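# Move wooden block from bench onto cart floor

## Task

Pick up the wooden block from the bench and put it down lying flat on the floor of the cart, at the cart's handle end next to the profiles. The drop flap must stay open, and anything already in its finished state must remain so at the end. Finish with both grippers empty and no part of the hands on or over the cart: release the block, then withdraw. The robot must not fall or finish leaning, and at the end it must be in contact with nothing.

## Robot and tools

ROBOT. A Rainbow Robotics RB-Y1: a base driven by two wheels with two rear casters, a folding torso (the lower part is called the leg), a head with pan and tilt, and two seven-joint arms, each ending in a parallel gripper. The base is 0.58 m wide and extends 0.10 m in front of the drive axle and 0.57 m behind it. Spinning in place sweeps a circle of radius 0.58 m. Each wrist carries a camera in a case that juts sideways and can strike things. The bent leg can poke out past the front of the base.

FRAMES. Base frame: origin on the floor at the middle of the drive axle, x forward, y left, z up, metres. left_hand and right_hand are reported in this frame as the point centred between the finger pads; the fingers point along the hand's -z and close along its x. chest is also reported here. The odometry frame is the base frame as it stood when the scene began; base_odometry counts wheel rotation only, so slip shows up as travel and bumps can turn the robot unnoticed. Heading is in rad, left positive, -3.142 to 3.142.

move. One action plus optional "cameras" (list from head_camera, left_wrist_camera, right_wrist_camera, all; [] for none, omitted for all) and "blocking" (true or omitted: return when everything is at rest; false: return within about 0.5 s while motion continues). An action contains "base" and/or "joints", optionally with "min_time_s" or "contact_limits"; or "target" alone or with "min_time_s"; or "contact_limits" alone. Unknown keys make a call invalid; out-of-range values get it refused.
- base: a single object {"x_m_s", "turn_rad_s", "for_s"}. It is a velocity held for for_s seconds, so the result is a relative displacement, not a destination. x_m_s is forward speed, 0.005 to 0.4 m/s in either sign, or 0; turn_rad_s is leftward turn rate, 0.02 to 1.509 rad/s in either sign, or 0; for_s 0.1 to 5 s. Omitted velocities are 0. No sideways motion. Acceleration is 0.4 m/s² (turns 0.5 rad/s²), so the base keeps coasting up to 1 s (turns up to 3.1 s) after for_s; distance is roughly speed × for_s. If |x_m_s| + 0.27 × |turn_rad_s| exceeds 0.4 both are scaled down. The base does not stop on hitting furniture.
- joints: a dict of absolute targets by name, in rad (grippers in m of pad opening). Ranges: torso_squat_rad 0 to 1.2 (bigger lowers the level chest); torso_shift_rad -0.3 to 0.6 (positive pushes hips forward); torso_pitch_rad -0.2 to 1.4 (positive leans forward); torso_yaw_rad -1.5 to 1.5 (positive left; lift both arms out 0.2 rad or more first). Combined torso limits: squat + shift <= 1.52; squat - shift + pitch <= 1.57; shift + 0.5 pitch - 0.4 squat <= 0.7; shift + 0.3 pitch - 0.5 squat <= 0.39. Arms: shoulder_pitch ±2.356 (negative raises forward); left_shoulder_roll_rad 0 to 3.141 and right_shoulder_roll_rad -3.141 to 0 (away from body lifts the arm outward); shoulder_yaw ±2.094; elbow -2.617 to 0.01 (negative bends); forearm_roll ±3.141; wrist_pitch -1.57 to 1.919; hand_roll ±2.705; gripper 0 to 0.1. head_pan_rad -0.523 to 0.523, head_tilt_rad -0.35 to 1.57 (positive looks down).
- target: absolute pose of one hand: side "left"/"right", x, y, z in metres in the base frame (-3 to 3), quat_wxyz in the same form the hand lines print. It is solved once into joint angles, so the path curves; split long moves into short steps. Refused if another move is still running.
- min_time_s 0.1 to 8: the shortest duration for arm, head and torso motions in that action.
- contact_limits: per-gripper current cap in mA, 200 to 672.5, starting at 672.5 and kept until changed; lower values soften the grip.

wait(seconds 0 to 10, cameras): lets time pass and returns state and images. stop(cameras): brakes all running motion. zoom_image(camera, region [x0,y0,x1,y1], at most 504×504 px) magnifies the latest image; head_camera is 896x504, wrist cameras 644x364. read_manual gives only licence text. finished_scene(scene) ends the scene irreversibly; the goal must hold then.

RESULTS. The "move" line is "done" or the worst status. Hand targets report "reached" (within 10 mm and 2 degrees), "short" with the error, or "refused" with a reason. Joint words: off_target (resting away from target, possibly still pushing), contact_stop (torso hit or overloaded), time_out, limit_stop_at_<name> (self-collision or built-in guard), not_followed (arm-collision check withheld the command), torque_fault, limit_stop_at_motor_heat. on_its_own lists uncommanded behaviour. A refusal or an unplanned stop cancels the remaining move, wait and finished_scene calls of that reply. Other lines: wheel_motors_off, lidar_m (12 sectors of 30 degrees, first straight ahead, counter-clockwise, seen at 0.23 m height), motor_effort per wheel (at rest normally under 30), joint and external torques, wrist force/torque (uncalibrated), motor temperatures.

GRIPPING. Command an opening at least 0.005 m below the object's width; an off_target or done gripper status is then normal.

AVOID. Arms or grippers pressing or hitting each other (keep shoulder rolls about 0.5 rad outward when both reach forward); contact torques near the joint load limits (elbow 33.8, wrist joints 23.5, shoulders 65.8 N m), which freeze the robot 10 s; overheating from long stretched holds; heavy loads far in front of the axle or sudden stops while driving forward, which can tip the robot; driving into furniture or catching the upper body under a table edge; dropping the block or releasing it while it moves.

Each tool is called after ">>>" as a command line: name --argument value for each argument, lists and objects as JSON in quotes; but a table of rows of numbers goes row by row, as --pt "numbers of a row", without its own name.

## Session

>>> move --joints '{"head_tilt_rad":0.6,"head_pan_rad":0.5}' --cameras '["head_camera"]'

>>> move --joints '{"head_tilt_rad":0.6,"head_pan_rad":-0.4}' --cameras '["head_camera"]'

Scene clock: 1.00 s.
Joint torques (N m): left_arm=[-1.56 -0.76 0.68 -0.48 -0.13 -0.55 -0.13] | right_arm=[-3.64 -0.59 -0.78 -1.41 0.04 -0.56 0]
External joint torques (N m): left_arm=[-0.18 -0.9 0.67 0.08 -0.14 -0.13 -0.12] | right_arm=[-0.04 0.53 -0.73 0.22 -0.02 0.03 -0.02]
Motor temperatures (°C): left_arm=[31 28 31 35 34 32 37] | right_arm=[34 30 31 30 36 36 34]
Wrist force (N): left_arm=[-0.1 1.3 -7.8] | right_arm=[-2.6 0.9 -4.7]
Wrist torque (N m): left_arm=[-0.30 0.15 0.11] | right_arm=[-0.08 -0.10 -0.10]
Wrist force, peak (N): left_arm=[0.1 1.6 -7.9] | right_arm=[-2.9 0.8 -5.4]
move: done
base_odometry: x=+0.000 y=+0.000 heading=+0.000
lidar_m: 0.74 1.04 1.57 4.56 1.51 1.06 1.01 1.09 1.44 3.61 1.10 0.79
base_status: not commanded
joint_positions: torso_squat_rad=+0.350 torso_shift_rad=+0.000 torso_pitch_rad=+0.000 torso_yaw_rad=+0.000 left_shoulder_pitch_rad=+0.037 left_shoulder_roll_rad=+0.004 left_shoulder_yaw_rad=-0.043 left_elbow_rad=-0.196 left_forearm_roll_rad=-0.014 left_wrist_pitch_rad=+0.002 left_hand_roll_rad=+0.027 left_gripper_m=+0.099 right_shoulder_pitch_rad=-0.040 right_shoulder_roll_rad=-0.021 right_shoulder_yaw_rad=-0.018 right_elbow_rad=-0.235 right_forearm_roll_rad=+0.049 right_wrist_pitch_rad=-0.014 right_hand_roll_rad=+0.035 right_gripper_m=+0.099 head_pan_rad=+0.500 head_tilt_rad=+0.600
joint_status: all done
wheel_motors_off: 0
motor_effort: left_wheel=+0(1) right_wheel=+0(2)
chest: x=-0.2280 y=+0.0001 z=+1.2475 quat_wxyz=(+1.000, +0.000, +0.000, +0.000) (m; base frame)
left_hand: x=-0.1598 y=+0.2200 z=+0.5653 quat_wxyz=(+0.997, +0.000, -0.079, -0.009) (m; base frame)
right_hand: x=-0.0823 y=-0.2360 z=+0.5770 quat_wxyz=(+0.989, -0.016, -0.142, +0.041) (m; base frame)
pictures: head_camera
camera_calibration:
head_camera: T_world_to_cam=[[0.480762, -0.876288, -0.0314125, 0.143715], [-0.465904, -0.224934, -0.855767, 1.19443], [0.742833, 0.426055, -0.516406, 0.845605], [0, 0, 0, 1]] pos_world=[-0.140746, 0.0343292, 1.46335]

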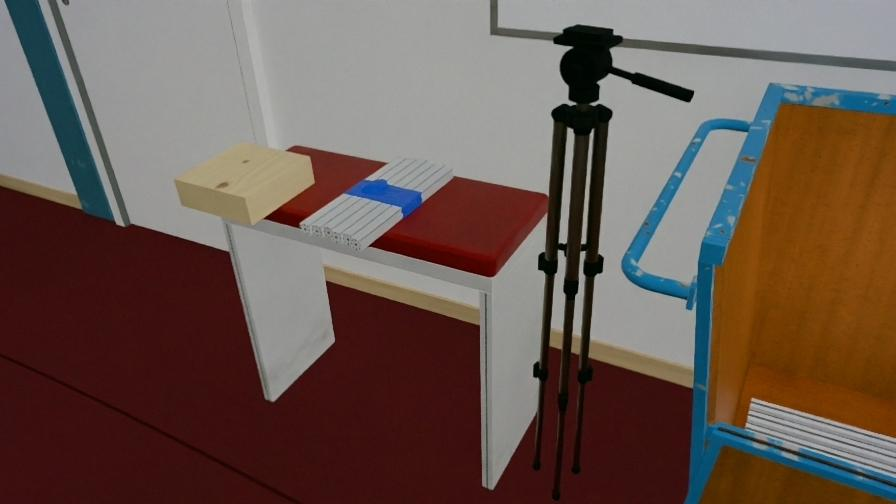

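Scene clock: 2.27 s.
Joint torques (N m): left_arm=[-1.67 -0.74 0.58 -0.36 -0.13 -0.68 0.04] | right_arm=[-3.45 -0.93 -0.71 -1.42 -0.2 -0.51 0.04]
External joint torques (N m): left_arm=[-0.29 -0.89 0.57 0.2 -0.13 -0.26 0.05] | right_arm=[0.15 0.19 -0.67 0.21 -0.26 0.08 0.02]
Motor temperatures (°C): left_arm=[31 28 31 35 34 32 37] | right_arm=[34 30 31 30 36 36 34]
Wrist force (N): left_arm=[-0.5 1.1 -7.9] | right_arm=[-2.7 1.0 -4.5]
Wrist torque (N m): left_arm=[-0.26 0.08 0.03] | right_arm=[-0.09 -0.09 -0.09]
Wrist force, peak (N): left_arm=[-0.7 1.3 -8.3] | right_arm=[-2.9 1.1 -5.5]
move: done
base_odometry: x=+0.000 y=+0.000 heading=+0.000
lidar_m: 0.74 1.02 1.55 4.57 1.51 1.07 1.03 1.07 1.44 3.62 1.10 0.78
base_status: not commanded
joint_positions: torso_squat_rad=+0.350 torso_shift_rad=+0.000 torso_pitch_rad=+0.000 torso_yaw_rad=+0.000 left_shoulder_pitch_rad=+0.037 left_shoulder_roll_rad=+0.004 left_shoulder_yaw_rad=-0.043 left_elbow_rad=-0.196 left_forearm_roll_rad=-0.014 left_wrist_pitch_rad=+0.002 left_hand_roll_rad=+0.027 left_gripper_m=+0.099 right_shoulder_pitch_rad=-0.040 right_shoulder_roll_rad=-0.021 right_shoulder_yaw_rad=-0.018 right_elbow_rad=-0.235 right_forearm_roll_rad=+0.049 right_wrist_pitch_rad=-0.014 right_hand_roll_rad=+0.035 right_gripper_m=+0.099 head_pan_rad=-0.400 head_tilt_rad=+0.600
joint_status: all done
wheel_motors_off: 0
motor_effort: left_wheel=+0(1) right_wheel=+0(2)
chest: x=-0.2280 y=+0.0001 z=+1.2475 quat_wxyz=(+1.000, +0.000, +0.000, +0.000) (m; base frame)
left_hand: x=-0.1598 y=+0.2200 z=+0.5653 quat_wxyz=(+0.997, +0.000, -0.079, -0.009) (m; base frame)
right_hand: x=-0.0823 y=-0.2360 z=+0.5770 quat_wxyz=(+0.989, -0.016, -0.142, +0.041) (m; base frame)
pictures: head_camera
camera_calibration:
head_camera: T_world_to_cam=[[-0.387491, -0.921337, -0.0314517, -0.0350928], [-0.465708, 0.225081, -0.855836, 1.19448], [0.795592, -0.316981, -0.516291, 0.856437], [0, 0, 0, 1]] pos_world=[-0.138693, -0.0297124, 1.46335]

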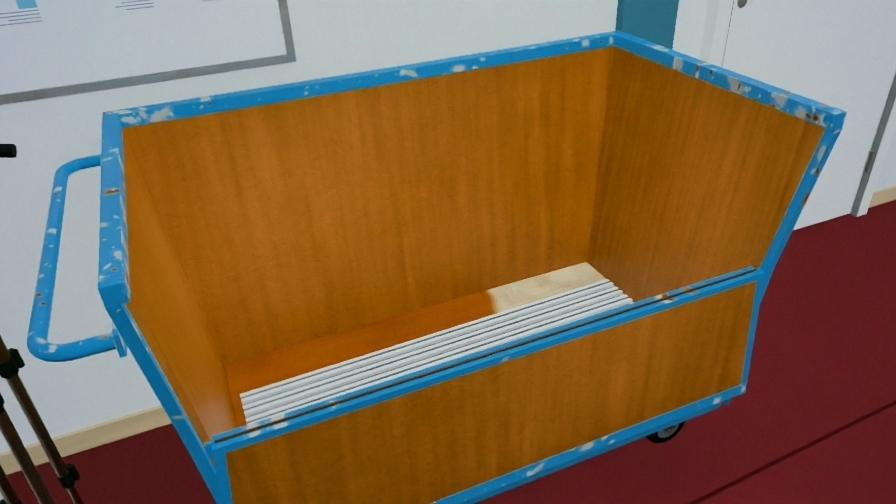

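>>> move --base '{"turn_rad_s":0.7,"for_s":1.9}' --joints '{"head_pan_rad":0,"head_tilt_rad":0.7,"left_gripper_m":0,"right_gripper_m":0}' --cameras '[]'

>>> move --base '{"x_m_s":0.4,"for_s":3.2}' --cameras '[]'

>>> move --base '{"turn_rad_s":-0.7,"for_s":1.9}' --joints '{"torso_squat_rad":0.05,"torso_pitch_rad":0.3}' --cameras '["head_camera"]'

Scene clock: 16.63 s.
Joint torques (N m): left_arm=[-1.54 -0.65 0.62 -0.48 -0.16 -0.7 0.05] | right_arm=[-3.63 -0.84 -0.46 -1.5 -0.05 -0.57 -0.17]
External joint torques (N m): left_arm=[-0.16 -0.8 0.61 0.08 -0.16 -0.28 0.06] | right_arm=[-0.04 0.27 -0.41 0.13 -0.12 0.02 -0.19]
Motor temperatures (°C): left_arm=[31 28 31 35 34 32 37] | right_arm=[34 30 31 30 36 36 34]
Wrist force (N): left_arm=[-0.2 1.1 -8.0] | right_arm=[-2.4 1.2 -5.0]
Wrist torque (N m): left_arm=[-0.25 0.11 0.07] | right_arm=[-0.10 -0.08 -0.09]
Wrist force, peak (N): left_arm=[0.3 1.5 -8.5] | right_arm=[-2.6 1.5 -5.5]
move: done
base_odometry: x=+0.000 y=+0.000 heading=+1.329
lidar_m: 3.01 2.07 1.19 1.02 1.02 1.18 2.06 3.02 0.91 0.75 0.74 1.06
base_status: done (sent for 1.9 of 1.9 s)
joint_positions: torso_squat_rad=+0.350 torso_shift_rad=+0.000 torso_pitch_rad=+0.000 torso_yaw_rad=+0.000 left_shoulder_pitch_rad=+0.037 left_shoulder_roll_rad=+0.004 left_shoulder_yaw_rad=-0.043 left_elbow_rad=-0.196 left_forearm_roll_rad=-0.014 left_wrist_pitch_rad=+0.002 left_hand_roll_rad=+0.027 left_gripper_m=+0.000 right_shoulder_pitch_rad=-0.040 right_shoulder_roll_rad=-0.021 right_shoulder_yaw_rad=-0.018 right_elbow_rad=-0.235 right_forearm_roll_rad=+0.049 right_wrist_pitch_rad=-0.014 right_hand_roll_rad=+0.035 right_gripper_m=+0.000 head_pan_rad=+0.000 head_tilt_rad=+0.700
joint_status: all done
wheel_motors_off: 0
motor_effort: left_wheel=+6(33) right_wheel=+19(50)
chest: x=-0.2280 y=+0.0001 z=+1.2475 quat_wxyz=(+1.000, +0.000, +0.000, +0.000) (m; base frame)
left_hand: x=-0.1598 y=+0.2200 z=+0.5653 quat_wxyz=(+0.997, +0.000, -0.079, -0.009) (m; base frame)
right_hand: x=-0.0823 y=-0.2360 z=+0.5770 quat_wxyz=(+0.989, -0.016, -0.142, +0.041) (m; base frame)
pictures: none
No camera images: "cameras" was empty.

Scene clock: 21.20 s.
Joint torques (N m): left_arm=[-0.99 -0.72 0.84 -0.44 -0.02 -0.68 -0.05] | right_arm=[-3.04 -0.78 -0.65 -1.18 -0.05 -0.6 0.06]
External joint torques (N m): left_arm=[0.39 -0.87 0.83 0.12 -0.02 -0.26 -0.04] | right_arm=[0.55 0.34 -0.61 0.45 -0.11 -0.01 0.05]
Motor temperatures (°C): left_arm=[31 28 31 35 34 32 37] | right_arm=[34 30 31 30 36 36 34]
Wrist force (N): left_arm=[-0.6 1.5 -7.6] | right_arm=[-3.1 1.1 -4.9]
Wrist torque (N m): left_arm=[-0.34 0.08 0.07] | right_arm=[-0.08 -0.15 -0.12]
Wrist force, peak (N): left_arm=[0.0 1.3 -8.5] | right_arm=[-2.9 1.6 -5.2]
move: done
base_odometry: x=+0.305 y=+1.243 heading=+1.331
lidar_m: 2.42 2.74 1.58 1.37 1.36 1.58 2.76 1.25 0.91 1.19 0.58 1.37
base_status: done (sent for 3.2 of 3.2 s)
joint_positions: torso_squat_rad=+0.350 torso_shift_rad=+0.000 torso_pitch_rad=+0.000 torso_yaw_rad=+0.000 left_shoulder_pitch_rad=+0.037 left_shoulder_roll_rad=+0.004 left_shoulder_yaw_rad=-0.043 left_elbow_rad=-0.196 left_forearm_roll_rad=-0.014 left_wrist_pitch_rad=+0.002 left_hand_roll_rad=+0.027 left_gripper_m=+0.000 right_shoulder_pitch_rad=-0.040 right_shoulder_roll_rad=-0.021 right_shoulder_yaw_rad=-0.018 right_elbow_rad=-0.235 right_forearm_roll_rad=+0.049 right_wrist_pitch_rad=-0.014 right_hand_roll_rad=+0.035 right_gripper_m=+0.000 head_pan_rad=+0.000 head_tilt_rad=+0.700
joint_status: not commanded
wheel_motors_off: 0
motor_effort: left_wheel=+22(47) right_wheel=-21(52)
chest: x=-0.2280 y=+0.0001 z=+1.2475 quat_wxyz=(+1.000, +0.000, +0.000, +0.000) (m; base frame)
left_hand: x=-0.1597 y=+0.2200 z=+0.5653 quat_wxyz=(+0.997, +0.000, -0.079, -0.009) (m; base frame)
right_hand: x=-0.0823 y=-0.2360 z=+0.5770 quat_wxyz=(+0.989, -0.016, -0.142, +0.041) (m; base frame)
pictures: none
No camera images: "cameras" was empty.

Scene clock: 24.87 s.
Joint torques (N m): left_arm=[5.91 -0.77 0.84 2.66 -0.03 -0.01 0.12] | right_arm=[5.34 -0.67 -0.82 1.96 -0.16 0.13 0]
External joint torques (N m): left_arm=[-0.87 -1.02 0.81 -0.01 -0.03 -0.18 0.11] | right_arm=[0.8 0.3 -0.64 0.52 -0.15 0.16 0]
Motor temperatures (°C): left_arm=[31 28 31 35 34 32 37] | right_arm=[34 30 31 30 36 36 34]
Wrist force (N): left_arm=[1.8 1.6 -7.0] | right_arm=[-1.0 1.0 -4.7]
Wrist torque (N m): left_arm=[-0.33 0.30 0.06] | right_arm=[-0.06 -0.02 -0.08]
Wrist force, peak (N): left_arm=[-0.1 1.1 -8.6] | right_arm=[-2.3 0.9 -5.5]
move: done
base_odometry: x=+0.305 y=+1.243 heading=+0.002
lidar_m: 0.58 1.24 1.65 4.24 2.00 1.43 1.35 1.43 1.90 1.84 0.89 0.94
base_status: done (sent for 1.9 of 1.9 s)
joint_positions: torso_squat_rad=+0.050 torso_shift_rad=+0.000 torso_pitch_rad=+0.300 torso_yaw_rad=+0.000 left_shoulder_pitch_rad=+0.037 left_shoulder_roll_rad=+0.004 left_shoulder_yaw_rad=-0.043 left_elbow_rad=-0.196 left_forearm_roll_rad=-0.014 left_wrist_pitch_rad=+0.002 left_hand_roll_rad=+0.027 left_gripper_m=+0.000 right_shoulder_pitch_rad=-0.040 right_shoulder_roll_rad=-0.021 right_shoulder_yaw_rad=-0.018 right_elbow_rad=-0.235 right_forearm_roll_rad=+0.049 right_wrist_pitch_rad=-0.014 right_hand_roll_rad=+0.035 right_gripper_m=+0.000 head_pan_rad=+0.000 head_tilt_rad=+0.700
joint_status: all done
wheel_motors_off: 0
motor_effort: left_wheel=+22(52) right_wheel=+3(51)
chest: x=-0.1366 y=+0.0001 z=+1.2752 quat_wxyz=(+0.989, +0.000, +0.149, +0.000) (m; base frame)
left_hand: x=-0.2731 y=+0.2200 z=+0.6033 quat_wxyz=(+0.997, -0.002, +0.071, -0.009) (m; base frame)
right_hand: x=-0.1955 y=-0.2360 z=+0.5917 quat_wxyz=(+0.999, -0.010, +0.007, +0.043) (m; base frame)
pictures: head_camera
camera_calibration:
head_camera: T_world_to_cam=[[-0.0106257, -0.999502, -0.0297286, 0.0419181], [-0.809116, 0.0260632, -0.587071, 0.863056], [0.587553, 0.0178159, -0.808989, 1.1593], [0, 0, 0, 1]] pos_world=[0.0176052, -0.00125081, 1.44578]

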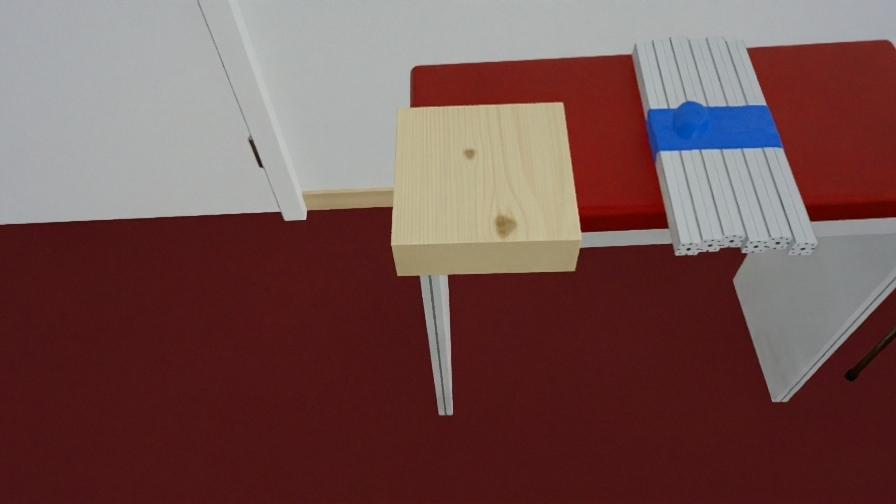

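>>> move --joints '{"left_shoulder_pitch_rad":-1.042,"left_shoulder_roll_rad":0.12,"left_shoulder_yaw_rad":0.094,"left_elbow_rad":-0.857,"left_forearm_roll_rad":-0.025,"left_wrist_pitch_rad":1.429,"left_hand_roll_rad":1.836,"right_shoulder_pitch_rad":-0.992,"right_shoulder_roll_rad":-0.15,"right_shoulder_yaw_rad":-0.15,"right_elbow_rad":-0.932,"right_forearm_roll_rad":0.039,"right_wrist_pitch_rad":1.454,"right_hand_roll_rad":-1.762}' --cameras '[]'

>>> move --base '{"x_m_s":0.25,"for_s":1.18}' --joints '{"torso_squat_rad":0.0,"torso_pitch_rad":0.3}'

Scene clock: 32.00 s.
Joint torques (N m): left_arm=[-18.61 3.44 1.73 -7.94 -0.15 -0.67 -0.44] | right_arm=[-18.75 -5.33 -1.7 -8.52 0.18 -0.26 0.23]
External joint torques (N m): left_arm=[2.16 -1.31 1.19 1.04 0.02 -0.38 -0.43] | right_arm=[1.05 0.33 -1.43 0.02 -0.25 -0.01 0.22]
Motor temperatures (°C): left_arm=[31 28 31 35 34 32 37] | right_arm=[34 30 31 30 36 36 34]
Wrist force (N): left_arm=[0.6 2.0 -7.5] | right_arm=[-1.7 -0.1 -5.3]
Wrist torque (N m): left_arm=[-0.30 0.19 0.06] | right_arm=[-0.01 -0.02 -0.08]
Wrist force, peak (N): left_arm=[0.7 1.8 -8.7] | right_arm=[-2.4 2.5 -5.5]
move: done
base_odometry: x=+0.305 y=+1.243 heading=+0.002
lidar_m: 0.57 1.22 1.64 4.25 2.01 1.43 1.36 1.42 1.90 1.83 0.88 0.91
base_status: not commanded
joint_positions: torso_squat_rad=+0.050 torso_shift_rad=+0.000 torso_pitch_rad=+0.300 torso_yaw_rad=+0.000 left_shoulder_pitch_rad=-1.042 left_shoulder_roll_rad=+0.120 left_shoulder_yaw_rad=+0.094 left_elbow_rad=-0.857 left_forearm_roll_rad=-0.025 left_wrist_pitch_rad=+1.429 left_hand_roll_rad=+1.836 left_gripper_m=+0.000 right_shoulder_pitch_rad=-0.992 right_shoulder_roll_rad=-0.150 right_shoulder_yaw_rad=-0.150 right_elbow_rad=-0.932 right_forearm_roll_rad=+0.039 right_wrist_pitch_rad=+1.454 right_hand_roll_rad=-1.762 right_gripper_m=+0.000 head_pan_rad=+0.000 head_tilt_rad=+0.700
joint_status: all done
wheel_motors_off: 0
motor_effort: left_wheel=+19(26) right_wheel=+3(10)
chest: x=-0.1366 y=+0.0001 z=+1.2752 quat_wxyz=(+0.989, +0.000, +0.149, +0.000) (m; base frame)
left_hand: x=+0.3729 y=+0.1794 z=+0.8985 quat_wxyz=(+0.679, -0.020, -0.085, +0.729) (m; base frame)
right_hand: x=+0.3705 y=-0.2126 z=+0.9004 quat_wxyz=(+0.679, +0.018, -0.090, -0.729) (m; base frame)
pictures: none
No camera images: "cameras" was empty.

Scene clock: 34.13 s.
Joint torques (N m): left_arm=[-19.13 3.3 1.87 -8.1 -0.09 -0.61 -0.28] | right_arm=[-20.14 -5.43 -1.92 -8.9 0.33 -0.2 0.26]
External joint torques (N m): left_arm=[1.63 -1.45 1.33 0.88 0.08 -0.33 -0.28] | right_arm=[-0.34 0.23 -1.65 -0.36 -0.09 0.05 0.26]
Motor temperatures (°C): left_arm=[31 28 31 35 34 32 37] | right_arm=[34 30 31 30 36 36 34]
Wrist force (N): left_arm=[0.8 1.8 -7.3] | right_arm=[-2.5 -0.1 -5.5]
Wrist torque (N m): left_arm=[-0.36 0.22 0.07] | right_arm=[-0.02 -0.14 -0.10]
Wrist force, peak (N): left_arm=[0.0 2.1 -8.6] | right_arm=[-2.5 -0.1 -5.5]
move: done
base_odometry: x=+0.597 y=+1.243 heading=+0.001
lidar_m: 0.29 0.31 1.23 3.23 2.43 1.72 1.64 1.71 2.30 1.20 0.73 0.96
base_status: done (sent for 1.17 of 1.17 s)
joint_positions: torso_squat_rad=+0.000 torso_shift_rad=+0.000 torso_pitch_rad=+0.300 torso_yaw_rad=+0.000 left_shoulder_pitch_rad=-1.042 left_shoulder_roll_rad=+0.120 left_shoulder_yaw_rad=+0.094 left_elbow_rad=-0.857 left_forearm_roll_rad=-0.025 left_wrist_pitch_rad=+1.429 left_hand_roll_rad=+1.836 left_gripper_m=+0.000 right_shoulder_pitch_rad=-0.992 right_shoulder_roll_rad=-0.150 right_shoulder_yaw_rad=-0.150 right_elbow_rad=-0.932 right_forearm_roll_rad=+0.039 right_wrist_pitch_rad=+1.454 right_hand_roll_rad=-1.762 right_gripper_m=+0.000 head_pan_rad=+0.000 head_tilt_rad=+0.700
joint_status: all done
wheel_motors_off: 0
motor_effort: left_wheel=-7(44) right_wheel=+7(40)
chest: x=-0.1365 y=+0.0001 z=+1.2761 quat_wxyz=(+0.989, +0.000, +0.149, +0.000) (m; base frame)
left_hand: x=+0.3728 y=+0.1794 z=+0.8992 quat_wxyz=(+0.679, -0.020, -0.085, +0.729) (m; base frame)
right_hand: x=+0.3704 y=-0.2127 z=+0.9011 quat_wxyz=(+0.679, +0.018, -0.090, -0.729) (m; base frame)
pictures: head_camera, left_wrist_camera, right_wrist_camera
camera_calibration:
head_camera: T_world_to_cam=[[-0.0106246, -0.999502, -0.0297278, 0.0419406], [-0.809164, 0.0260604, -0.587005, 0.863431], [0.587487, 0.0178179, -0.809037, 1.16002], [0, 0, 0, 1]] pos_world=[0.0176053, -0.00125082, 1.44658]
left_wrist_camera: T_world_to_cam=[[-0.101396, 0.992122, 0.0735753, -0.206883], [0.807485, 0.0388755, 0.588605, -0.808287], [0.581108, 0.119093, -0.805066, 0.558445], [0, 0, 0, 1]] pos_world=[0.307186, 0.170168, 0.940568]
right_wrist_camera: T_world_to_cam=[[0.0532698, 0.99066, -0.125522, 0.302878], [0.777021, 0.0378319, 0.628337, -0.818871], [0.627217, -0.131005, -0.767748, 0.503789], [0, 0, 0, 1]] pos_world=[0.30416, -0.203071, 0.939328]

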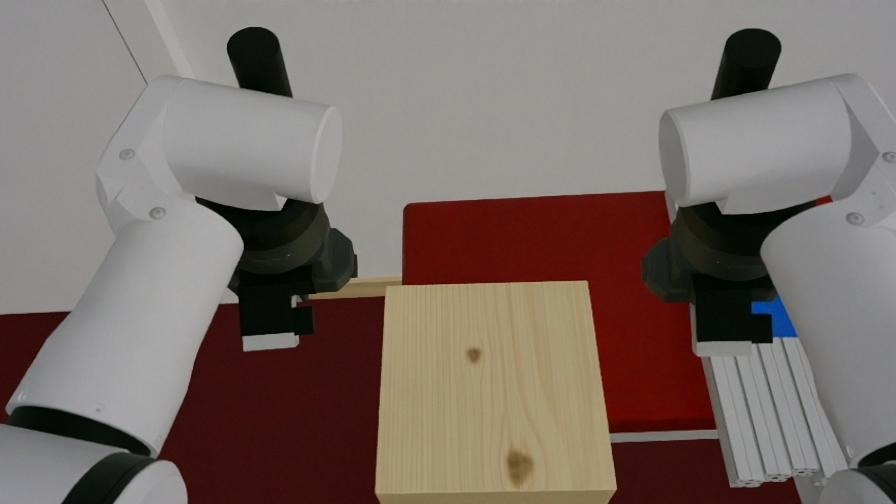

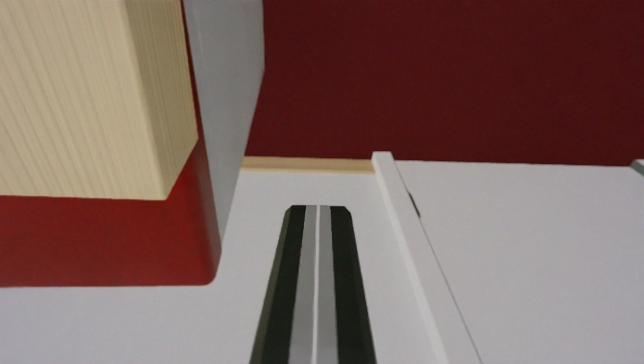

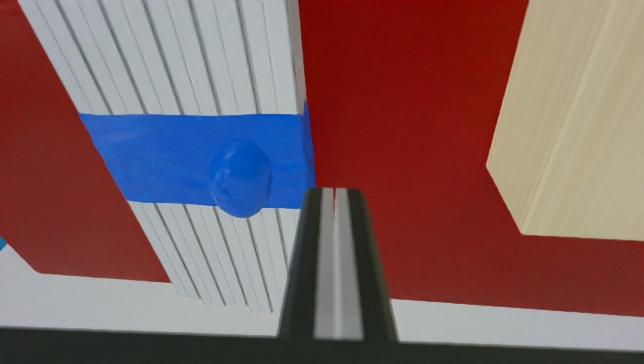

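>>> move --joints '{"torso_squat_rad":0.36,"torso_pitch_rad":0.42,"left_shoulder_roll_rad":0.08,"right_shoulder_roll_rad":-0.14}'

Scene clock: 37.30 s.
Joint torques (N m): left_arm=[-17.21 2.34 0.98 -7.73 -0.19 -0.37 -0.41] | right_arm=[-18.04 -4.37 -1.35 -8.59 0.36 0.18 0.27]
External joint torques (N m): left_arm=[1.53 -0.73 0.79 0.8 -0.13 -0.33 -0.4] | right_arm=[-0.23 0.44 -1.18 -0.46 -0.02 0.2 0.27]
Motor temperatures (°C): left_arm=[31 28 31 36 34 32 37] | right_arm=[34 30 31 30 36 36 34]
Wrist force (N): left_arm=[0.6 1.8 -8.0] | right_arm=[-1.6 0.8 -5.6]
Wrist torque (N m): left_arm=[-0.32 0.20 0.07] | right_arm=[-0.10 0.01 -0.09]
Wrist force, peak (N): left_arm=[0.5 1.6 -8.5] | right_arm=[-3.9 -1.0 -5.4]
move: done
base_odometry: x=+0.597 y=+1.243 heading=+0.001
lidar_m: 0.28 0.31 1.24 3.22 2.43 1.73 1.65 1.73 2.30 1.20 0.72 0.96
base_status: not commanded
joint_positions: torso_squat_rad=+0.360 torso_shift_rad=+0.000 torso_pitch_rad=+0.420 torso_yaw_rad=+0.000 left_shoulder_pitch_rad=-1.042 left_shoulder_roll_rad=+0.080 left_shoulder_yaw_rad=+0.094 left_elbow_rad=-0.857 left_forearm_roll_rad=-0.025 left_wrist_pitch_rad=+1.429 left_hand_roll_rad=+1.836 left_gripper_m=+0.000 right_shoulder_pitch_rad=-0.992 right_shoulder_roll_rad=-0.140 right_shoulder_yaw_rad=-0.150 right_elbow_rad=-0.932 right_forearm_roll_rad=+0.039 right_wrist_pitch_rad=+1.454 right_hand_roll_rad=-1.762 right_gripper_m=+0.000 head_pan_rad=+0.000 head_tilt_rad=+0.700
joint_status: all done
wheel_motors_off: 0
motor_effort: left_wheel=-8(8) right_wheel=+6(10)
chest: x=-0.1018 y=+0.0001 z=+1.2182 quat_wxyz=(+0.978, +0.000, +0.208, +0.000) (m; base frame)
left_hand: x=+0.3516 y=+0.1541 z=+0.7797 quat_wxyz=(+0.692, +0.017, -0.029, +0.722) (m; base frame)
right_hand: x=+0.3551 y=-0.2065 z=+0.7840 quat_wxyz=(+0.685, -0.024, -0.045, -0.727) (m; base frame)
pictures: head_camera, left_wrist_camera, right_wrist_camera
camera_calibration:
head_camera: T_world_to_cam=[[-0.0141045, -0.999502, -0.0282435, 0.0384274], [-0.873564, 0.0260608, -0.486011, 0.728012], [0.486505, 0.0178176, -0.873496, 1.16101], [0, 0, 0, 1]] pos_world=[0.0716673, -0.00125082, 1.36905]
left_wrist_camera: T_world_to_cam=[[-0.0697688, 0.996072, 0.0545231, -0.172008], [0.878659, 0.0354823, 0.476129, -0.65658], [0.472324, 0.0811262, -0.877684, 0.578249], [0, 0, 0, 1]] pos_world=[0.291788, 0.147719, 0.829515]
right_wrist_camera: T_world_to_cam=[[0.0326701, 0.991866, -0.123024, 0.28846], [0.847976, 0.037645, 0.528696, -0.680773], [0.529027, -0.121594, -0.839848, 0.517705], [0, 0, 0, 1]] pos_world=[0.293975, -0.197537, 0.830203]

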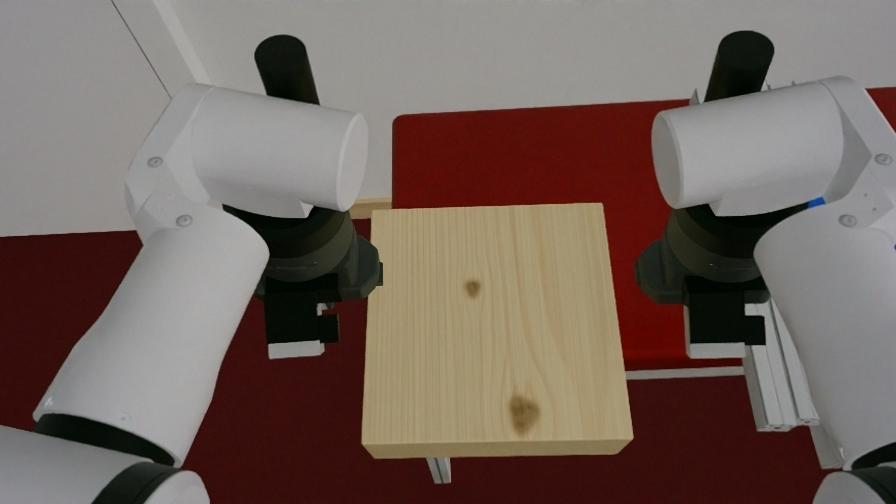

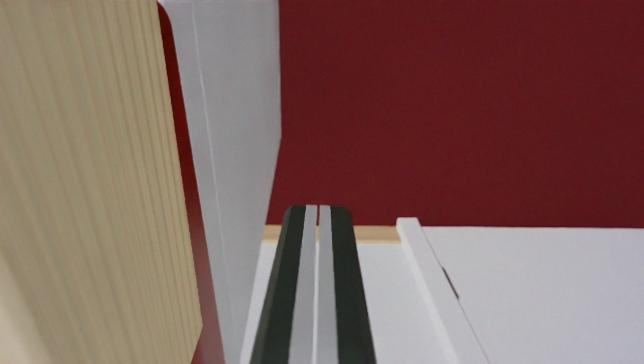

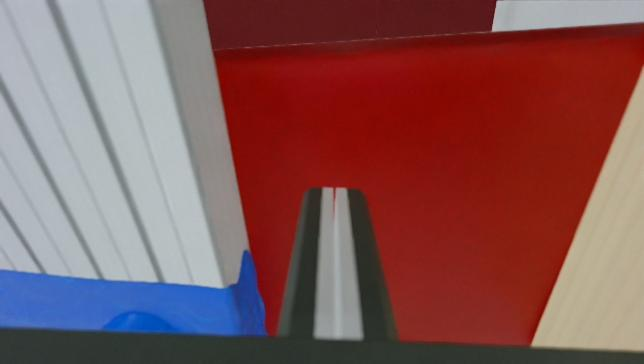

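>>> move --joints '{"left_shoulder_roll_rad":0.0,"left_forearm_roll_rad":-0.023,"right_shoulder_roll_rad":-0.025}' --min_time_s 1.5

Scene clock: 41.10 s.
Joint torques (N m): left_arm=[-19.24 -22.14 -1.44 -7.59 8.77 -0.61 -0.24] | right_arm=[-19.93 21.37 1.57 -8.44 -7.14 -0.82 0.11]
External joint torques (N m): left_arm=[-0.8 -23.55 -1.24 0.91 8.71 -0.59 -0.24] | right_arm=[-2.44 23.75 1.13 -0.37 -7.34 -0.83 0.11]
Motor temperatures (°C): left_arm=[31 28 31 36 34 32 37] | right_arm=[34 30 31 30 36 36 34]
Wrist force (N): left_arm=[37.8 -4.5 -4.9] | right_arm=[35.2 2.3 1.4]
Wrist torque (N m): left_arm=[-0.61 0.12 0.30] | right_arm=[-0.15 1.03 0.09]
Wrist force, peak (N): left_arm=[39.4 -5.4 -4.0] | right_arm=[35.8 1.9 1.9]
move: done
base_odometry: x=+0.597 y=+1.243 heading=+0.001
lidar_m: 0.29 0.29 1.23 3.24 2.43 1.73 1.64 1.72 2.29 1.20 0.72 0.95
base_status: not commanded
joint_positions: torso_squat_rad=+0.360 torso_shift_rad=+0.000 torso_pitch_rad=+0.420 torso_yaw_rad=+0.000 left_shoulder_pitch_rad=-1.042 left_shoulder_roll_rad=+0.006 left_shoulder_yaw_rad=+0.095 left_elbow_rad=-0.857 left_forearm_roll_rad=-0.025 left_wrist_pitch_rad=+1.429 left_hand_roll_rad=+1.836 left_gripper_m=+0.000 right_shoulder_pitch_rad=-0.991 right_shoulder_roll_rad=-0.031 right_shoulder_yaw_rad=-0.151 right_elbow_rad=-0.932 right_forearm_roll_rad=+0.041 right_wrist_pitch_rad=+1.454 right_hand_roll_rad=-1.762 right_gripper_m=+0.000 head_pan_rad=+0.000 head_tilt_rad=+0.700
joint_status: all done
wheel_motors_off: 0
motor_effort: left_wheel=-7(9) right_wheel=+6(9)
chest: x=-0.1019 y=+0.0001 z=+1.2182 quat_wxyz=(+0.978, +0.000, +0.208, +0.000) (m; base frame)
left_hand: x=+0.3365 y=+0.1078 z=+0.7757 quat_wxyz=(+0.706, +0.004, +0.000, +0.708) (m; base frame)
right_hand: x=+0.3363 y=-0.1387 z=+0.7752 quat_wxyz=(+0.705, -0.004, -0.003, -0.709) (m; base frame)
pictures: head_camera, left_wrist_camera, right_wrist_camera
camera_calibration:
head_camera: T_world_to_cam=[[-0.0140128, -0.999504, -0.0281999, 0.0384594], [-0.873499, 0.0259619, -0.486134, 0.728084], [0.486625, 0.0178205, -0.873429, 1.16096], [0, 0, 0, 1]] pos_world=[0.0715673, -0.00115112, 1.36905]
left_wrist_camera: T_world_to_cam=[[-0.0302518, 0.999538, -0.00309583, -0.0957203], [0.890316, 0.0283537, 0.454459, -0.626113], [0.454337, 0.0109919, -0.890762, 0.609465], [0, 0, 0, 1]] pos_world=[0.277641, 0.106729, 0.827135]
right_wrist_camera: T_world_to_cam=[[-0.0232939, 0.999099, -0.0354886, 0.172644], [0.862283, 0.0380418, 0.504996, -0.649196], [0.505891, -0.0188379, -0.862392, 0.56799], [0, 0, 0, 1]] pos_world=[0.276471, -0.137092, 0.823798]

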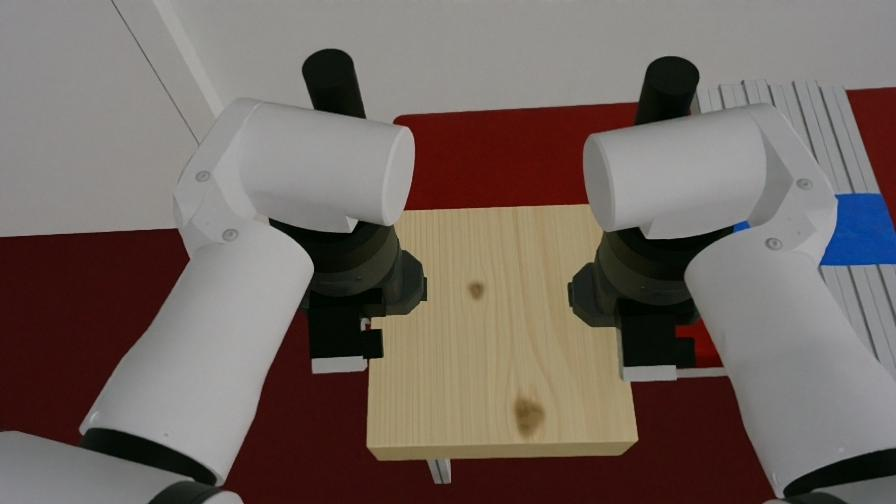

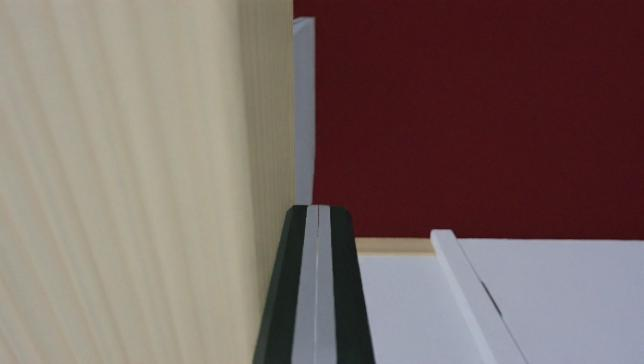

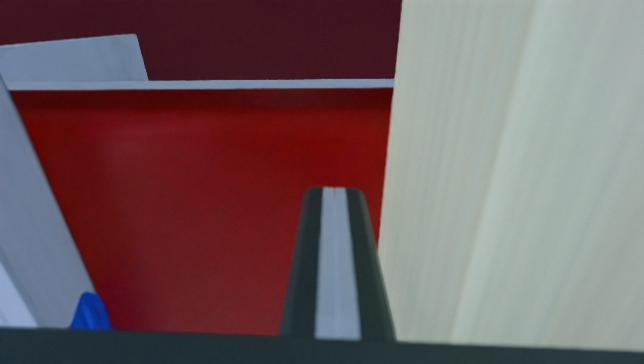

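>>> move --joints '{"torso_squat_rad":0.1,"right_shoulder_roll_rad":-0.02}' --min_time_s 1.3 --cameras '["head_camera"]'

>>> move --base '{"x_m_s":-0.3,"for_s":1.5}' --cameras '[]'

>>> move --base '{"turn_rad_s":-0.7,"for_s":2.29}' --cameras '[]'

>>> move --base '{"x_m_s":0.4,"for_s":3.87}' --cameras '[]'

>>> move --base '{"turn_rad_s":0.7,"for_s":2.29}' --cameras '["head_camera"]'

Scene clock: 46.60 s.
Joint torques (N m): left_arm=[-27.82 -22.8 -1.93 -12.62 9.38 -2.12 -0.14] | right_arm=[-28.61 26.15 2.42 -12.62 -8.32 -1.39 0.01]
External joint torques (N m): left_arm=[-9.43 -24.2 -1.73 -4.14 9.31 -2.1 -0.14] | right_arm=[-11.17 28.43 1.96 -4.57 -8.52 -1.41 0.01]
Motor temperatures (°C): left_arm=[31 28 31 36 35 32 37] | right_arm=[34 30 31 30 36 36 34]
Wrist force (N): left_arm=[43.3 0.2 -19.6] | right_arm=[40.1 1.1 -17.0]
Wrist torque (N m): left_arm=[-0.53 0.59 -0.20] | right_arm=[0.05 0.97 0.01]
Wrist force, peak (N): left_arm=[44.2 -0.4 -19.4] | right_arm=[41.0 0.4 -16.0]
move: done
base_odometry: x=+0.597 y=+1.243 heading=+0.001
lidar_m: 0.30 0.30 1.23 3.22 2.44 1.73 1.64 1.73 2.31 1.20 0.73 0.96
base_status: not commanded
joint_positions: torso_squat_rad=+0.100 torso_shift_rad=+0.000 torso_pitch_rad=+0.421 torso_yaw_rad=+0.000 left_shoulder_pitch_rad=-1.039 left_shoulder_roll_rad=+0.006 left_shoulder_yaw_rad=+0.095 left_elbow_rad=-0.856 left_forearm_roll_rad=-0.025 left_wrist_pitch_rad=+1.429 left_hand_roll_rad=+1.836 left_gripper_m=+0.000 right_shoulder_pitch_rad=-0.989 right_shoulder_roll_rad=-0.027 right_shoulder_yaw_rad=-0.151 right_elbow_rad=-0.931 right_forearm_roll_rad=+0.041 right_wrist_pitch_rad=+1.454 right_hand_roll_rad=-1.762 right_gripper_m=+0.000 head_pan_rad=+0.000 head_tilt_rad=+0.700
joint_status: all done
wheel_motors_off: 0
motor_effort: left_wheel=-6(9) right_wheel=+7(8)
chest: x=-0.1014 y=+0.0001 z=+1.2594 quat_wxyz=(+0.978, +0.000, +0.209, +0.000) (m; base frame)
left_hand: x=+0.3352 y=+0.1084 z=+0.8154 quat_wxyz=(+0.706, +0.006, +0.001, +0.709) (m; base frame)
right_hand: x=+0.3343 y=-0.1369 z=+0.8147 quat_wxyz=(+0.705, -0.005, +0.000, -0.709) (m; base frame)
pictures: head_camera
camera_calibration:
head_camera: T_world_to_cam=[[-0.0140417, -0.999504, -0.0281849, 0.0396077], [-0.873999, 0.0259616, -0.485234, 0.747358], [0.485725, 0.01782, -0.87393, 1.19734], [0, 0, 0, 1]] pos_world=[0.0721681, -0.00115112, 1.41015]

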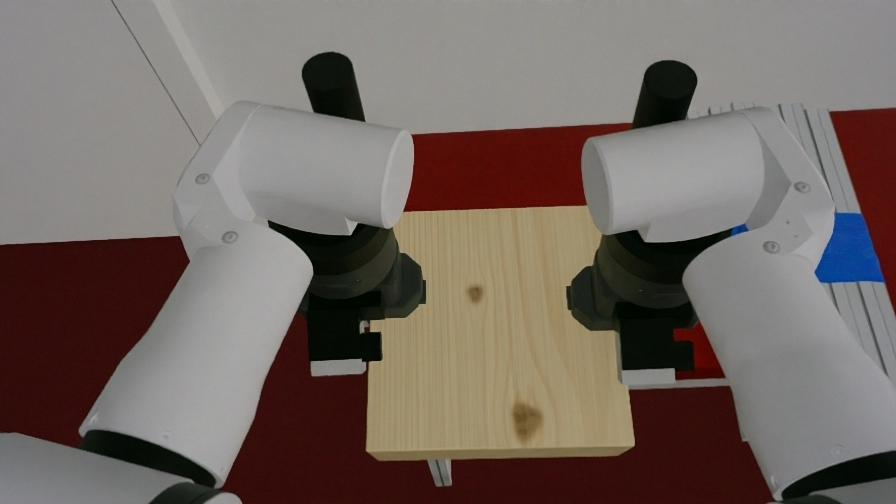

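Scene clock: 49.40 s.
Joint torques (N m): left_arm=[-29 -22.9 -2.21 -12.93 9.36 -2.35 0.04] | right_arm=[-30.23 25.28 2.42 -12.78 -8.48 -1.36 -0.04]
External joint torques (N m): left_arm=[-10.61 -24.3 -2.01 -4.45 9.3 -2.33 0.04] | right_arm=[-12.8 27.56 1.96 -4.73 -8.67 -1.38 -0.04]
Motor temperatures (°C): left_arm=[31 28 31 36 35 32 37] | right_arm=[35 30 31 30 37 36 34]
Wrist force (N): left_arm=[43.0 -1.0 -18.9] | right_arm=[40.1 1.2 -16.5]
Wrist torque (N m): left_arm=[-0.34 0.71 -0.21] | right_arm=[0.11 1.01 0.03]
Wrist force, peak (N): left_arm=[43.5 -1.4 -20.3] | right_arm=[40.3 0.8 -16.7]
move: done
base_odometry: x=+0.146 y=+1.243 heading=+0.000
lidar_m: 0.73 1.38 1.86 4.36 1.78 1.23 1.19 1.26 1.68 4.25 1.29 0.99
base_status: done (sent for 1.5 of 1.5 s)
joint_positions: torso_squat_rad=+0.100 torso_shift_rad=+0.000 torso_pitch_rad=+0.421 torso_yaw_rad=+0.000 left_shoulder_pitch_rad=-1.039 left_shoulder_roll_rad=+0.006 left_shoulder_yaw_rad=+0.095 left_elbow_rad=-0.856 left_forearm_roll_rad=-0.025 left_wrist_pitch_rad=+1.430 left_hand_roll_rad=+1.836 left_gripper_m=+0.000 right_shoulder_pitch_rad=-0.989 right_shoulder_roll_rad=-0.027 right_shoulder_yaw_rad=-0.151 right_elbow_rad=-0.931 right_forearm_roll_rad=+0.041 right_wrist_pitch_rad=+1.454 right_hand_roll_rad=-1.762 right_gripper_m=+0.000 head_pan_rad=+0.000 head_tilt_rad=+0.700
joint_status: not commanded
wheel_motors_off: 0
motor_effort: left_wheel=-12(26) right_wheel=+12(47)
chest: x=-0.1014 y=+0.0001 z=+1.2595 quat_wxyz=(+0.978, +0.000, +0.209, +0.000) (m; base frame)
left_hand: x=+0.3350 y=+0.1086 z=+0.8153 quat_wxyz=(+0.706, +0.006, +0.001, +0.709) (m; base frame)
right_hand: x=+0.3341 y=-0.1368 z=+0.8146 quat_wxyz=(+0.705, -0.005, +0.000, -0.709) (m; base frame)
pictures: none
No camera images: "cameras" was empty.

Scene clock: 53.43 s.
Joint torques (N m): left_arm=[-29.14 -23.14 -2.35 -12.92 9.28 -2.43 0.02] | right_arm=[-30.18 24.81 2.9 -12.87 -8.38 -1.33 -0.05]
External joint torques (N m): left_arm=[-10.75 -24.53 -2.14 -4.44 9.22 -2.41 0.02] | right_arm=[-12.74 27.09 2.44 -4.82 -8.58 -1.35 -0.05]
Motor temperatures (°C): left_arm=[31 29 31 36 35 32 37] | right_arm=[35 31 31 31 37 36 34]
Wrist force (N): left_arm=[43.5 -1.2 -19.5] | right_arm=[39.9 0.6 -16.4]
Wrist torque (N m): left_arm=[-0.27 0.72 -0.21] | right_arm=[0.15 0.97 0.02]
Wrist force, peak (N): left_arm=[43.7 -0.4 -20.4] | right_arm=[40.5 0.6 -16.8]
move: done
base_odometry: x=+0.146 y=+1.243 heading=-1.609
lidar_m: 3.65 1.29 1.01 0.73 1.37 1.78 4.15 1.87 1.30 1.22 1.22 1.59
base_status: done (sent for 2.3 of 2.3 s)
joint_positions: torso_squat_rad=+0.100 torso_shift_rad=+0.000 torso_pitch_rad=+0.421 torso_yaw_rad=+0.000 left_shoulder_pitch_rad=-1.039 left_shoulder_roll_rad=+0.006 left_shoulder_yaw_rad=+0.095 left_elbow_rad=-0.856 left_forearm_roll_rad=-0.025 left_wrist_pitch_rad=+1.430 left_hand_roll_rad=+1.836 left_gripper_m=+0.000 right_shoulder_pitch_rad=-0.989 right_shoulder_roll_rad=-0.027 right_shoulder_yaw_rad=-0.151 right_elbow_rad=-0.931 right_forearm_roll_rad=+0.041 right_wrist_pitch_rad=+1.454 right_hand_roll_rad=-1.762 right_gripper_m=+0.000 head_pan_rad=+0.000 head_tilt_rad=+0.700
joint_status: not commanded
wheel_motors_off: 0
motor_effort: left_wheel=+16(46) right_wheel=+1(47)
chest: x=-0.1014 y=+0.0001 z=+1.2595 quat_wxyz=(+0.978, +0.000, +0.209, +0.000) (m; base frame)
left_hand: x=+0.3350 y=+0.1086 z=+0.8153 quat_wxyz=(+0.706, +0.006, +0.001, +0.709) (m; base frame)
right_hand: x=+0.3341 y=-0.1368 z=+0.8146 quat_wxyz=(+0.705, -0.005, +0.000, -0.709) (m; base frame)
pictures: none
No camera images: "cameras" was empty.

Scene clock: 58.63 s.
Joint torques (N m): left_arm=[-28.6 -23.18 -2.31 -13.28 9.38 -2.38 0.06] | right_arm=[-30.27 24.9 2.48 -12.8 -8.49 -1.26 0.03]
External joint torques (N m): left_arm=[-10.22 -24.58 -2.1 -4.8 9.31 -2.36 0.07] | right_arm=[-12.84 27.18 2.02 -4.76 -8.69 -1.28 0.03]
Motor temperatures (°C): left_arm=[32 29 31 36 36 32 37] | right_arm=[35 31 31 31 37 36 34]
Wrist force (N): left_arm=[43.2 0.0 -19.5] | right_arm=[40.1 0.4 -16.8]
Wrist torque (N m): left_arm=[-0.38 0.67 -0.26] | right_arm=[0.15 0.95 0.04]
Wrist force, peak (N): left_arm=[43.7 -0.6 -20.1] | right_arm=[40.6 0.2 -16.6]
move: done
base_odometry: x=+0.087 y=-0.303 heading=-1.609
lidar_m: 3.23 1.09 0.75 0.69 0.72 1.22 4.51 1.69 1.18 1.07 1.10 1.41
base_status: done (sent for 3.87 of 3.87 s)
joint_positions: torso_squat_rad=+0.100 torso_shift_rad=+0.000 torso_pitch_rad=+0.421 torso_yaw_rad=+0.000 left_shoulder_pitch_rad=-1.039 left_shoulder_roll_rad=+0.006 left_shoulder_yaw_rad=+0.095 left_elbow_rad=-0.856 left_forearm_roll_rad=-0.025 left_wrist_pitch_rad=+1.430 left_hand_roll_rad=+1.836 left_gripper_m=+0.000 right_shoulder_pitch_rad=-0.989 right_shoulder_roll_rad=-0.027 right_shoulder_yaw_rad=-0.151 right_elbow_rad=-0.931 right_forearm_roll_rad=+0.041 right_wrist_pitch_rad=+1.454 right_hand_roll_rad=-1.762 right_gripper_m=+0.000 head_pan_rad=+0.000 head_tilt_rad=+0.700
joint_status: not commanded
wheel_motors_off: 0
motor_effort: left_wheel=+1(46) right_wheel=+1(38)
chest: x=-0.1014 y=+0.0001 z=+1.2594 quat_wxyz=(+0.978, +0.000, +0.209, +0.000) (m; base frame)
left_hand: x=+0.3351 y=+0.1085 z=+0.8153 quat_wxyz=(+0.706, +0.006, +0.001, +0.709) (m; base frame)
right_hand: x=+0.3341 y=-0.1368 z=+0.8146 quat_wxyz=(+0.705, -0.005, +0.000, -0.709) (m; base frame)
pictures: none
No camera images: "cameras" was empty.

Scene clock: 62.67 s.
Joint torques (N m): left_arm=[-28.73 -23.19 -2.2 -13.23 9.64 -2.3 0.01] | right_arm=[-29.98 24.62 2.58 -12.98 -8.43 -1.28 -0.06]
External joint torques (N m): left_arm=[-10.35 -24.59 -2 -4.75 9.57 -2.28 0.01] | right_arm=[-12.55 26.9 2.11 -4.94 -8.62 -1.3 -0.06]
Motor temperatures (°C): left_arm=[32 29 31 36 36 32 37] | right_arm=[35 31 31 31 38 36 34]
Wrist force (N): left_arm=[43.2 0.0 -20.1] | right_arm=[40.2 0.7 -16.5]
Wrist torque (N m): left_arm=[-0.41 0.64 -0.20] | right_arm=[0.11 1.00 0.00]
Wrist force, peak (N): left_arm=[43.9 -0.3 -20.5] | right_arm=[40.9 0.7 -17.1]
move: done
base_odometry: x=+0.087 y=-0.303 heading=+0.000
lidar_m: 0.68 0.71 1.21 4.77 1.57 1.13 1.07 1.12 1.51 3.81 1.03 0.73
base_status: done (sent for 2.3 of 2.3 s)
joint_positions: torso_squat_rad=+0.100 torso_shift_rad=+0.000 torso_pitch_rad=+0.421 torso_yaw_rad=+0.000 left_shoulder_pitch_rad=-1.039 left_shoulder_roll_rad=+0.006 left_shoulder_yaw_rad=+0.095 left_elbow_rad=-0.856 left_forearm_roll_rad=-0.025 left_wrist_pitch_rad=+1.430 left_hand_roll_rad=+1.836 left_gripper_m=+0.000 right_shoulder_pitch_rad=-0.989 right_shoulder_roll_rad=-0.027 right_shoulder_yaw_rad=-0.151 right_elbow_rad=-0.931 right_forearm_roll_rad=+0.041 right_wrist_pitch_rad=+1.454 right_hand_roll_rad=-1.762 right_gripper_m=+0.000 head_pan_rad=+0.000 head_tilt_rad=+0.700
joint_status: not commanded
wheel_motors_off: 0
motor_effort: left_wheel=-1(39) right_wheel=+17(36)
chest: x=-0.1014 y=+0.0001 z=+1.2594 quat_wxyz=(+0.978, +0.000, +0.209, +0.000) (m; base frame)
left_hand: x=+0.3351 y=+0.1085 z=+0.8153 quat_wxyz=(+0.706, +0.006, +0.001, +0.709) (m; base frame)
right_hand: x=+0.3341 y=-0.1368 z=+0.8146 quat_wxyz=(+0.705, -0.005, +0.000, -0.709) (m; base frame)
pictures: head_camera
camera_calibration:
head_camera: T_world_to_cam=[[-0.0141298, -0.999502, -0.028232, 0.0395809], [-0.873998, 0.0260614, -0.48523, 0.747355], [0.485723, 0.0178185, -0.873931, 1.19734], [0, 0, 0, 1]] pos_world=[0.072168, -0.00125082, 1.41015]

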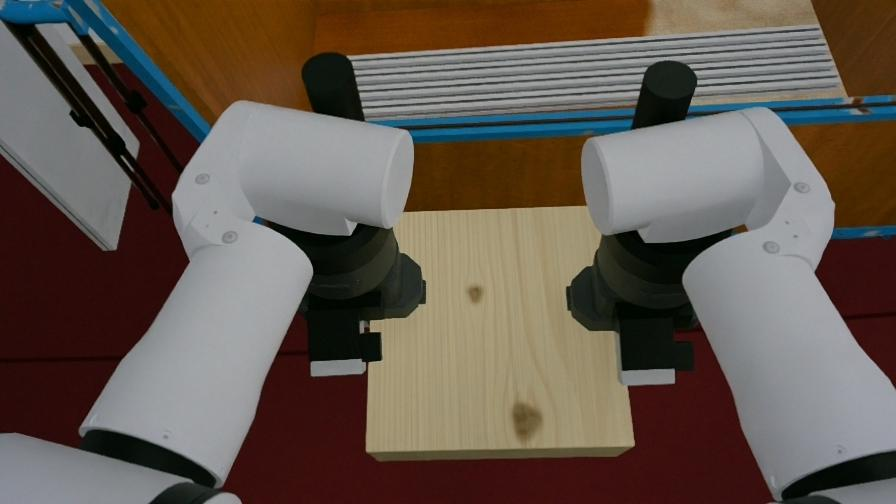

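>>> move --base '{"x_m_s":0.25,"turn_rad_s":0.0214,"for_s":1.68}' --joints '{"torso_shift_rad":0.3,"torso_squat_rad":0.15}'

Scene clock: 70.43 s.
Joint torques (N m): left_arm=[-28.37 -23.31 -2.2 -13.2 9.6 -2.37 0.1] | right_arm=[-29.91 24.79 2.98 -12.87 -8.54 -1.11 0.03]
External joint torques (N m): left_arm=[-10 -24.71 -1.99 -4.73 9.53 -2.36 0.1] | right_arm=[-12.49 27.06 2.51 -4.82 -8.73 -1.13 0.03]
Motor temperatures (°C): left_arm=[32 29 31 36 36 32 37] | right_arm=[36 31 31 31 38 36 34]
Wrist force (N): left_arm=[43.3 -0.6 -19.4] | right_arm=[39.6 0.3 -16.4]
Wrist torque (N m): left_arm=[-0.29 0.66 -0.24] | right_arm=[0.20 0.96 0.04]
Wrist force, peak (N): left_arm=[43.8 -0.3 -20.8] | right_arm=[40.7 0.4 -16.4]
move: done
base_odometry: x=+0.503 y=-0.293 heading=+0.035
lidar_m: 0.27 0.29 0.41 4.28 2.11 1.54 1.49 1.58 2.15 4.14 0.41 0.29
base_status: done (sent for 1.67 of 1.67 s)
joint_positions: torso_squat_rad=+0.150 torso_shift_rad=+0.300 torso_pitch_rad=+0.421 torso_yaw_rad=+0.000 left_shoulder_pitch_rad=-1.039 left_shoulder_roll_rad=+0.006 left_shoulder_yaw_rad=+0.095 left_elbow_rad=-0.856 left_forearm_roll_rad=-0.025 left_wrist_pitch_rad=+1.430 left_hand_roll_rad=+1.836 left_gripper_m=+0.000 right_shoulder_pitch_rad=-0.989 right_shoulder_roll_rad=-0.027 right_shoulder_yaw_rad=-0.151 right_elbow_rad=-0.931 right_forearm_roll_rad=+0.041 right_wrist_pitch_rad=+1.454 right_hand_roll_rad=-1.762 right_gripper_m=+0.000 head_pan_rad=+0.000 head_tilt_rad=+0.700
joint_status: all done
wheel_motors_off: 0
motor_effort: left_wheel=-5(38) right_wheel=+3(52)
chest: x=+0.1033 y=+0.0001 z=+1.2241 quat_wxyz=(+0.978, +0.000, +0.209, +0.000) (m; base frame)
left_hand: x=+0.5397 y=+0.1085 z=+0.7798 quat_wxyz=(+0.706, +0.006, +0.001, +0.709) (m; base frame)
right_hand: x=+0.5387 y=-0.1368 z=+0.7791 quat_wxyz=(+0.705, -0.005, +0.000, -0.709) (m; base frame)
pictures: head_camera, left_wrist_camera, right_wrist_camera
camera_calibration:
head_camera: T_world_to_cam=[[-0.0141361, -0.999502, -0.0282291, 0.0414716], [-0.874107, 0.0260615, -0.485034, 0.908847], [0.485528, 0.0178187, -0.87404, 1.06718], [0, 0, 0, 1]] pos_world=[0.276868, -0.00125082, 1.37475]
left_wrist_camera: T_world_to_cam=[[-0.0311341, 0.999514, -0.00170305, -0.0908832], [0.892576, 0.0285698, 0.449991, -0.806699], [0.449821, 0.01249, -0.893031, 0.524814], [0, 0, 0, 1]] pos_world=[0.481138, 0.107331, 0.831528]
right_wrist_camera: T_world_to_cam=[[-0.0245788, 0.999165, -0.0326329, 0.174063], [0.865186, 0.0376143, 0.500038, -0.823407], [0.500848, -0.0159432, -0.865388, 0.474467], [0, 0, 0, 1]] pos_world=[0.479043, -0.135381, 0.828013]

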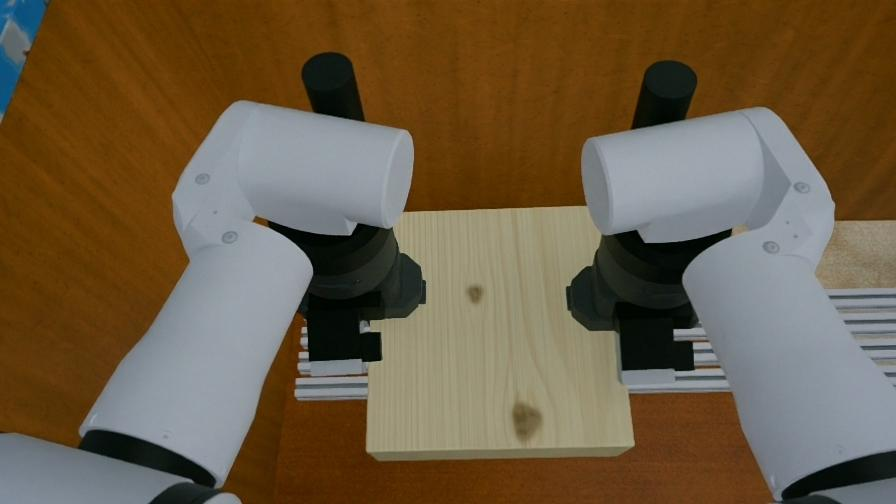

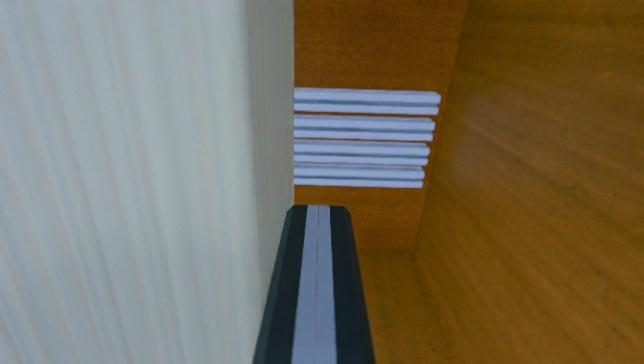

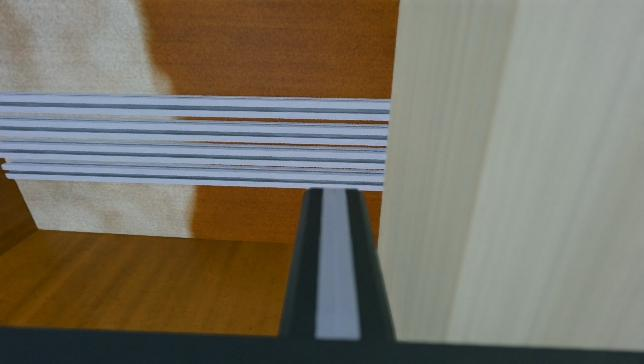

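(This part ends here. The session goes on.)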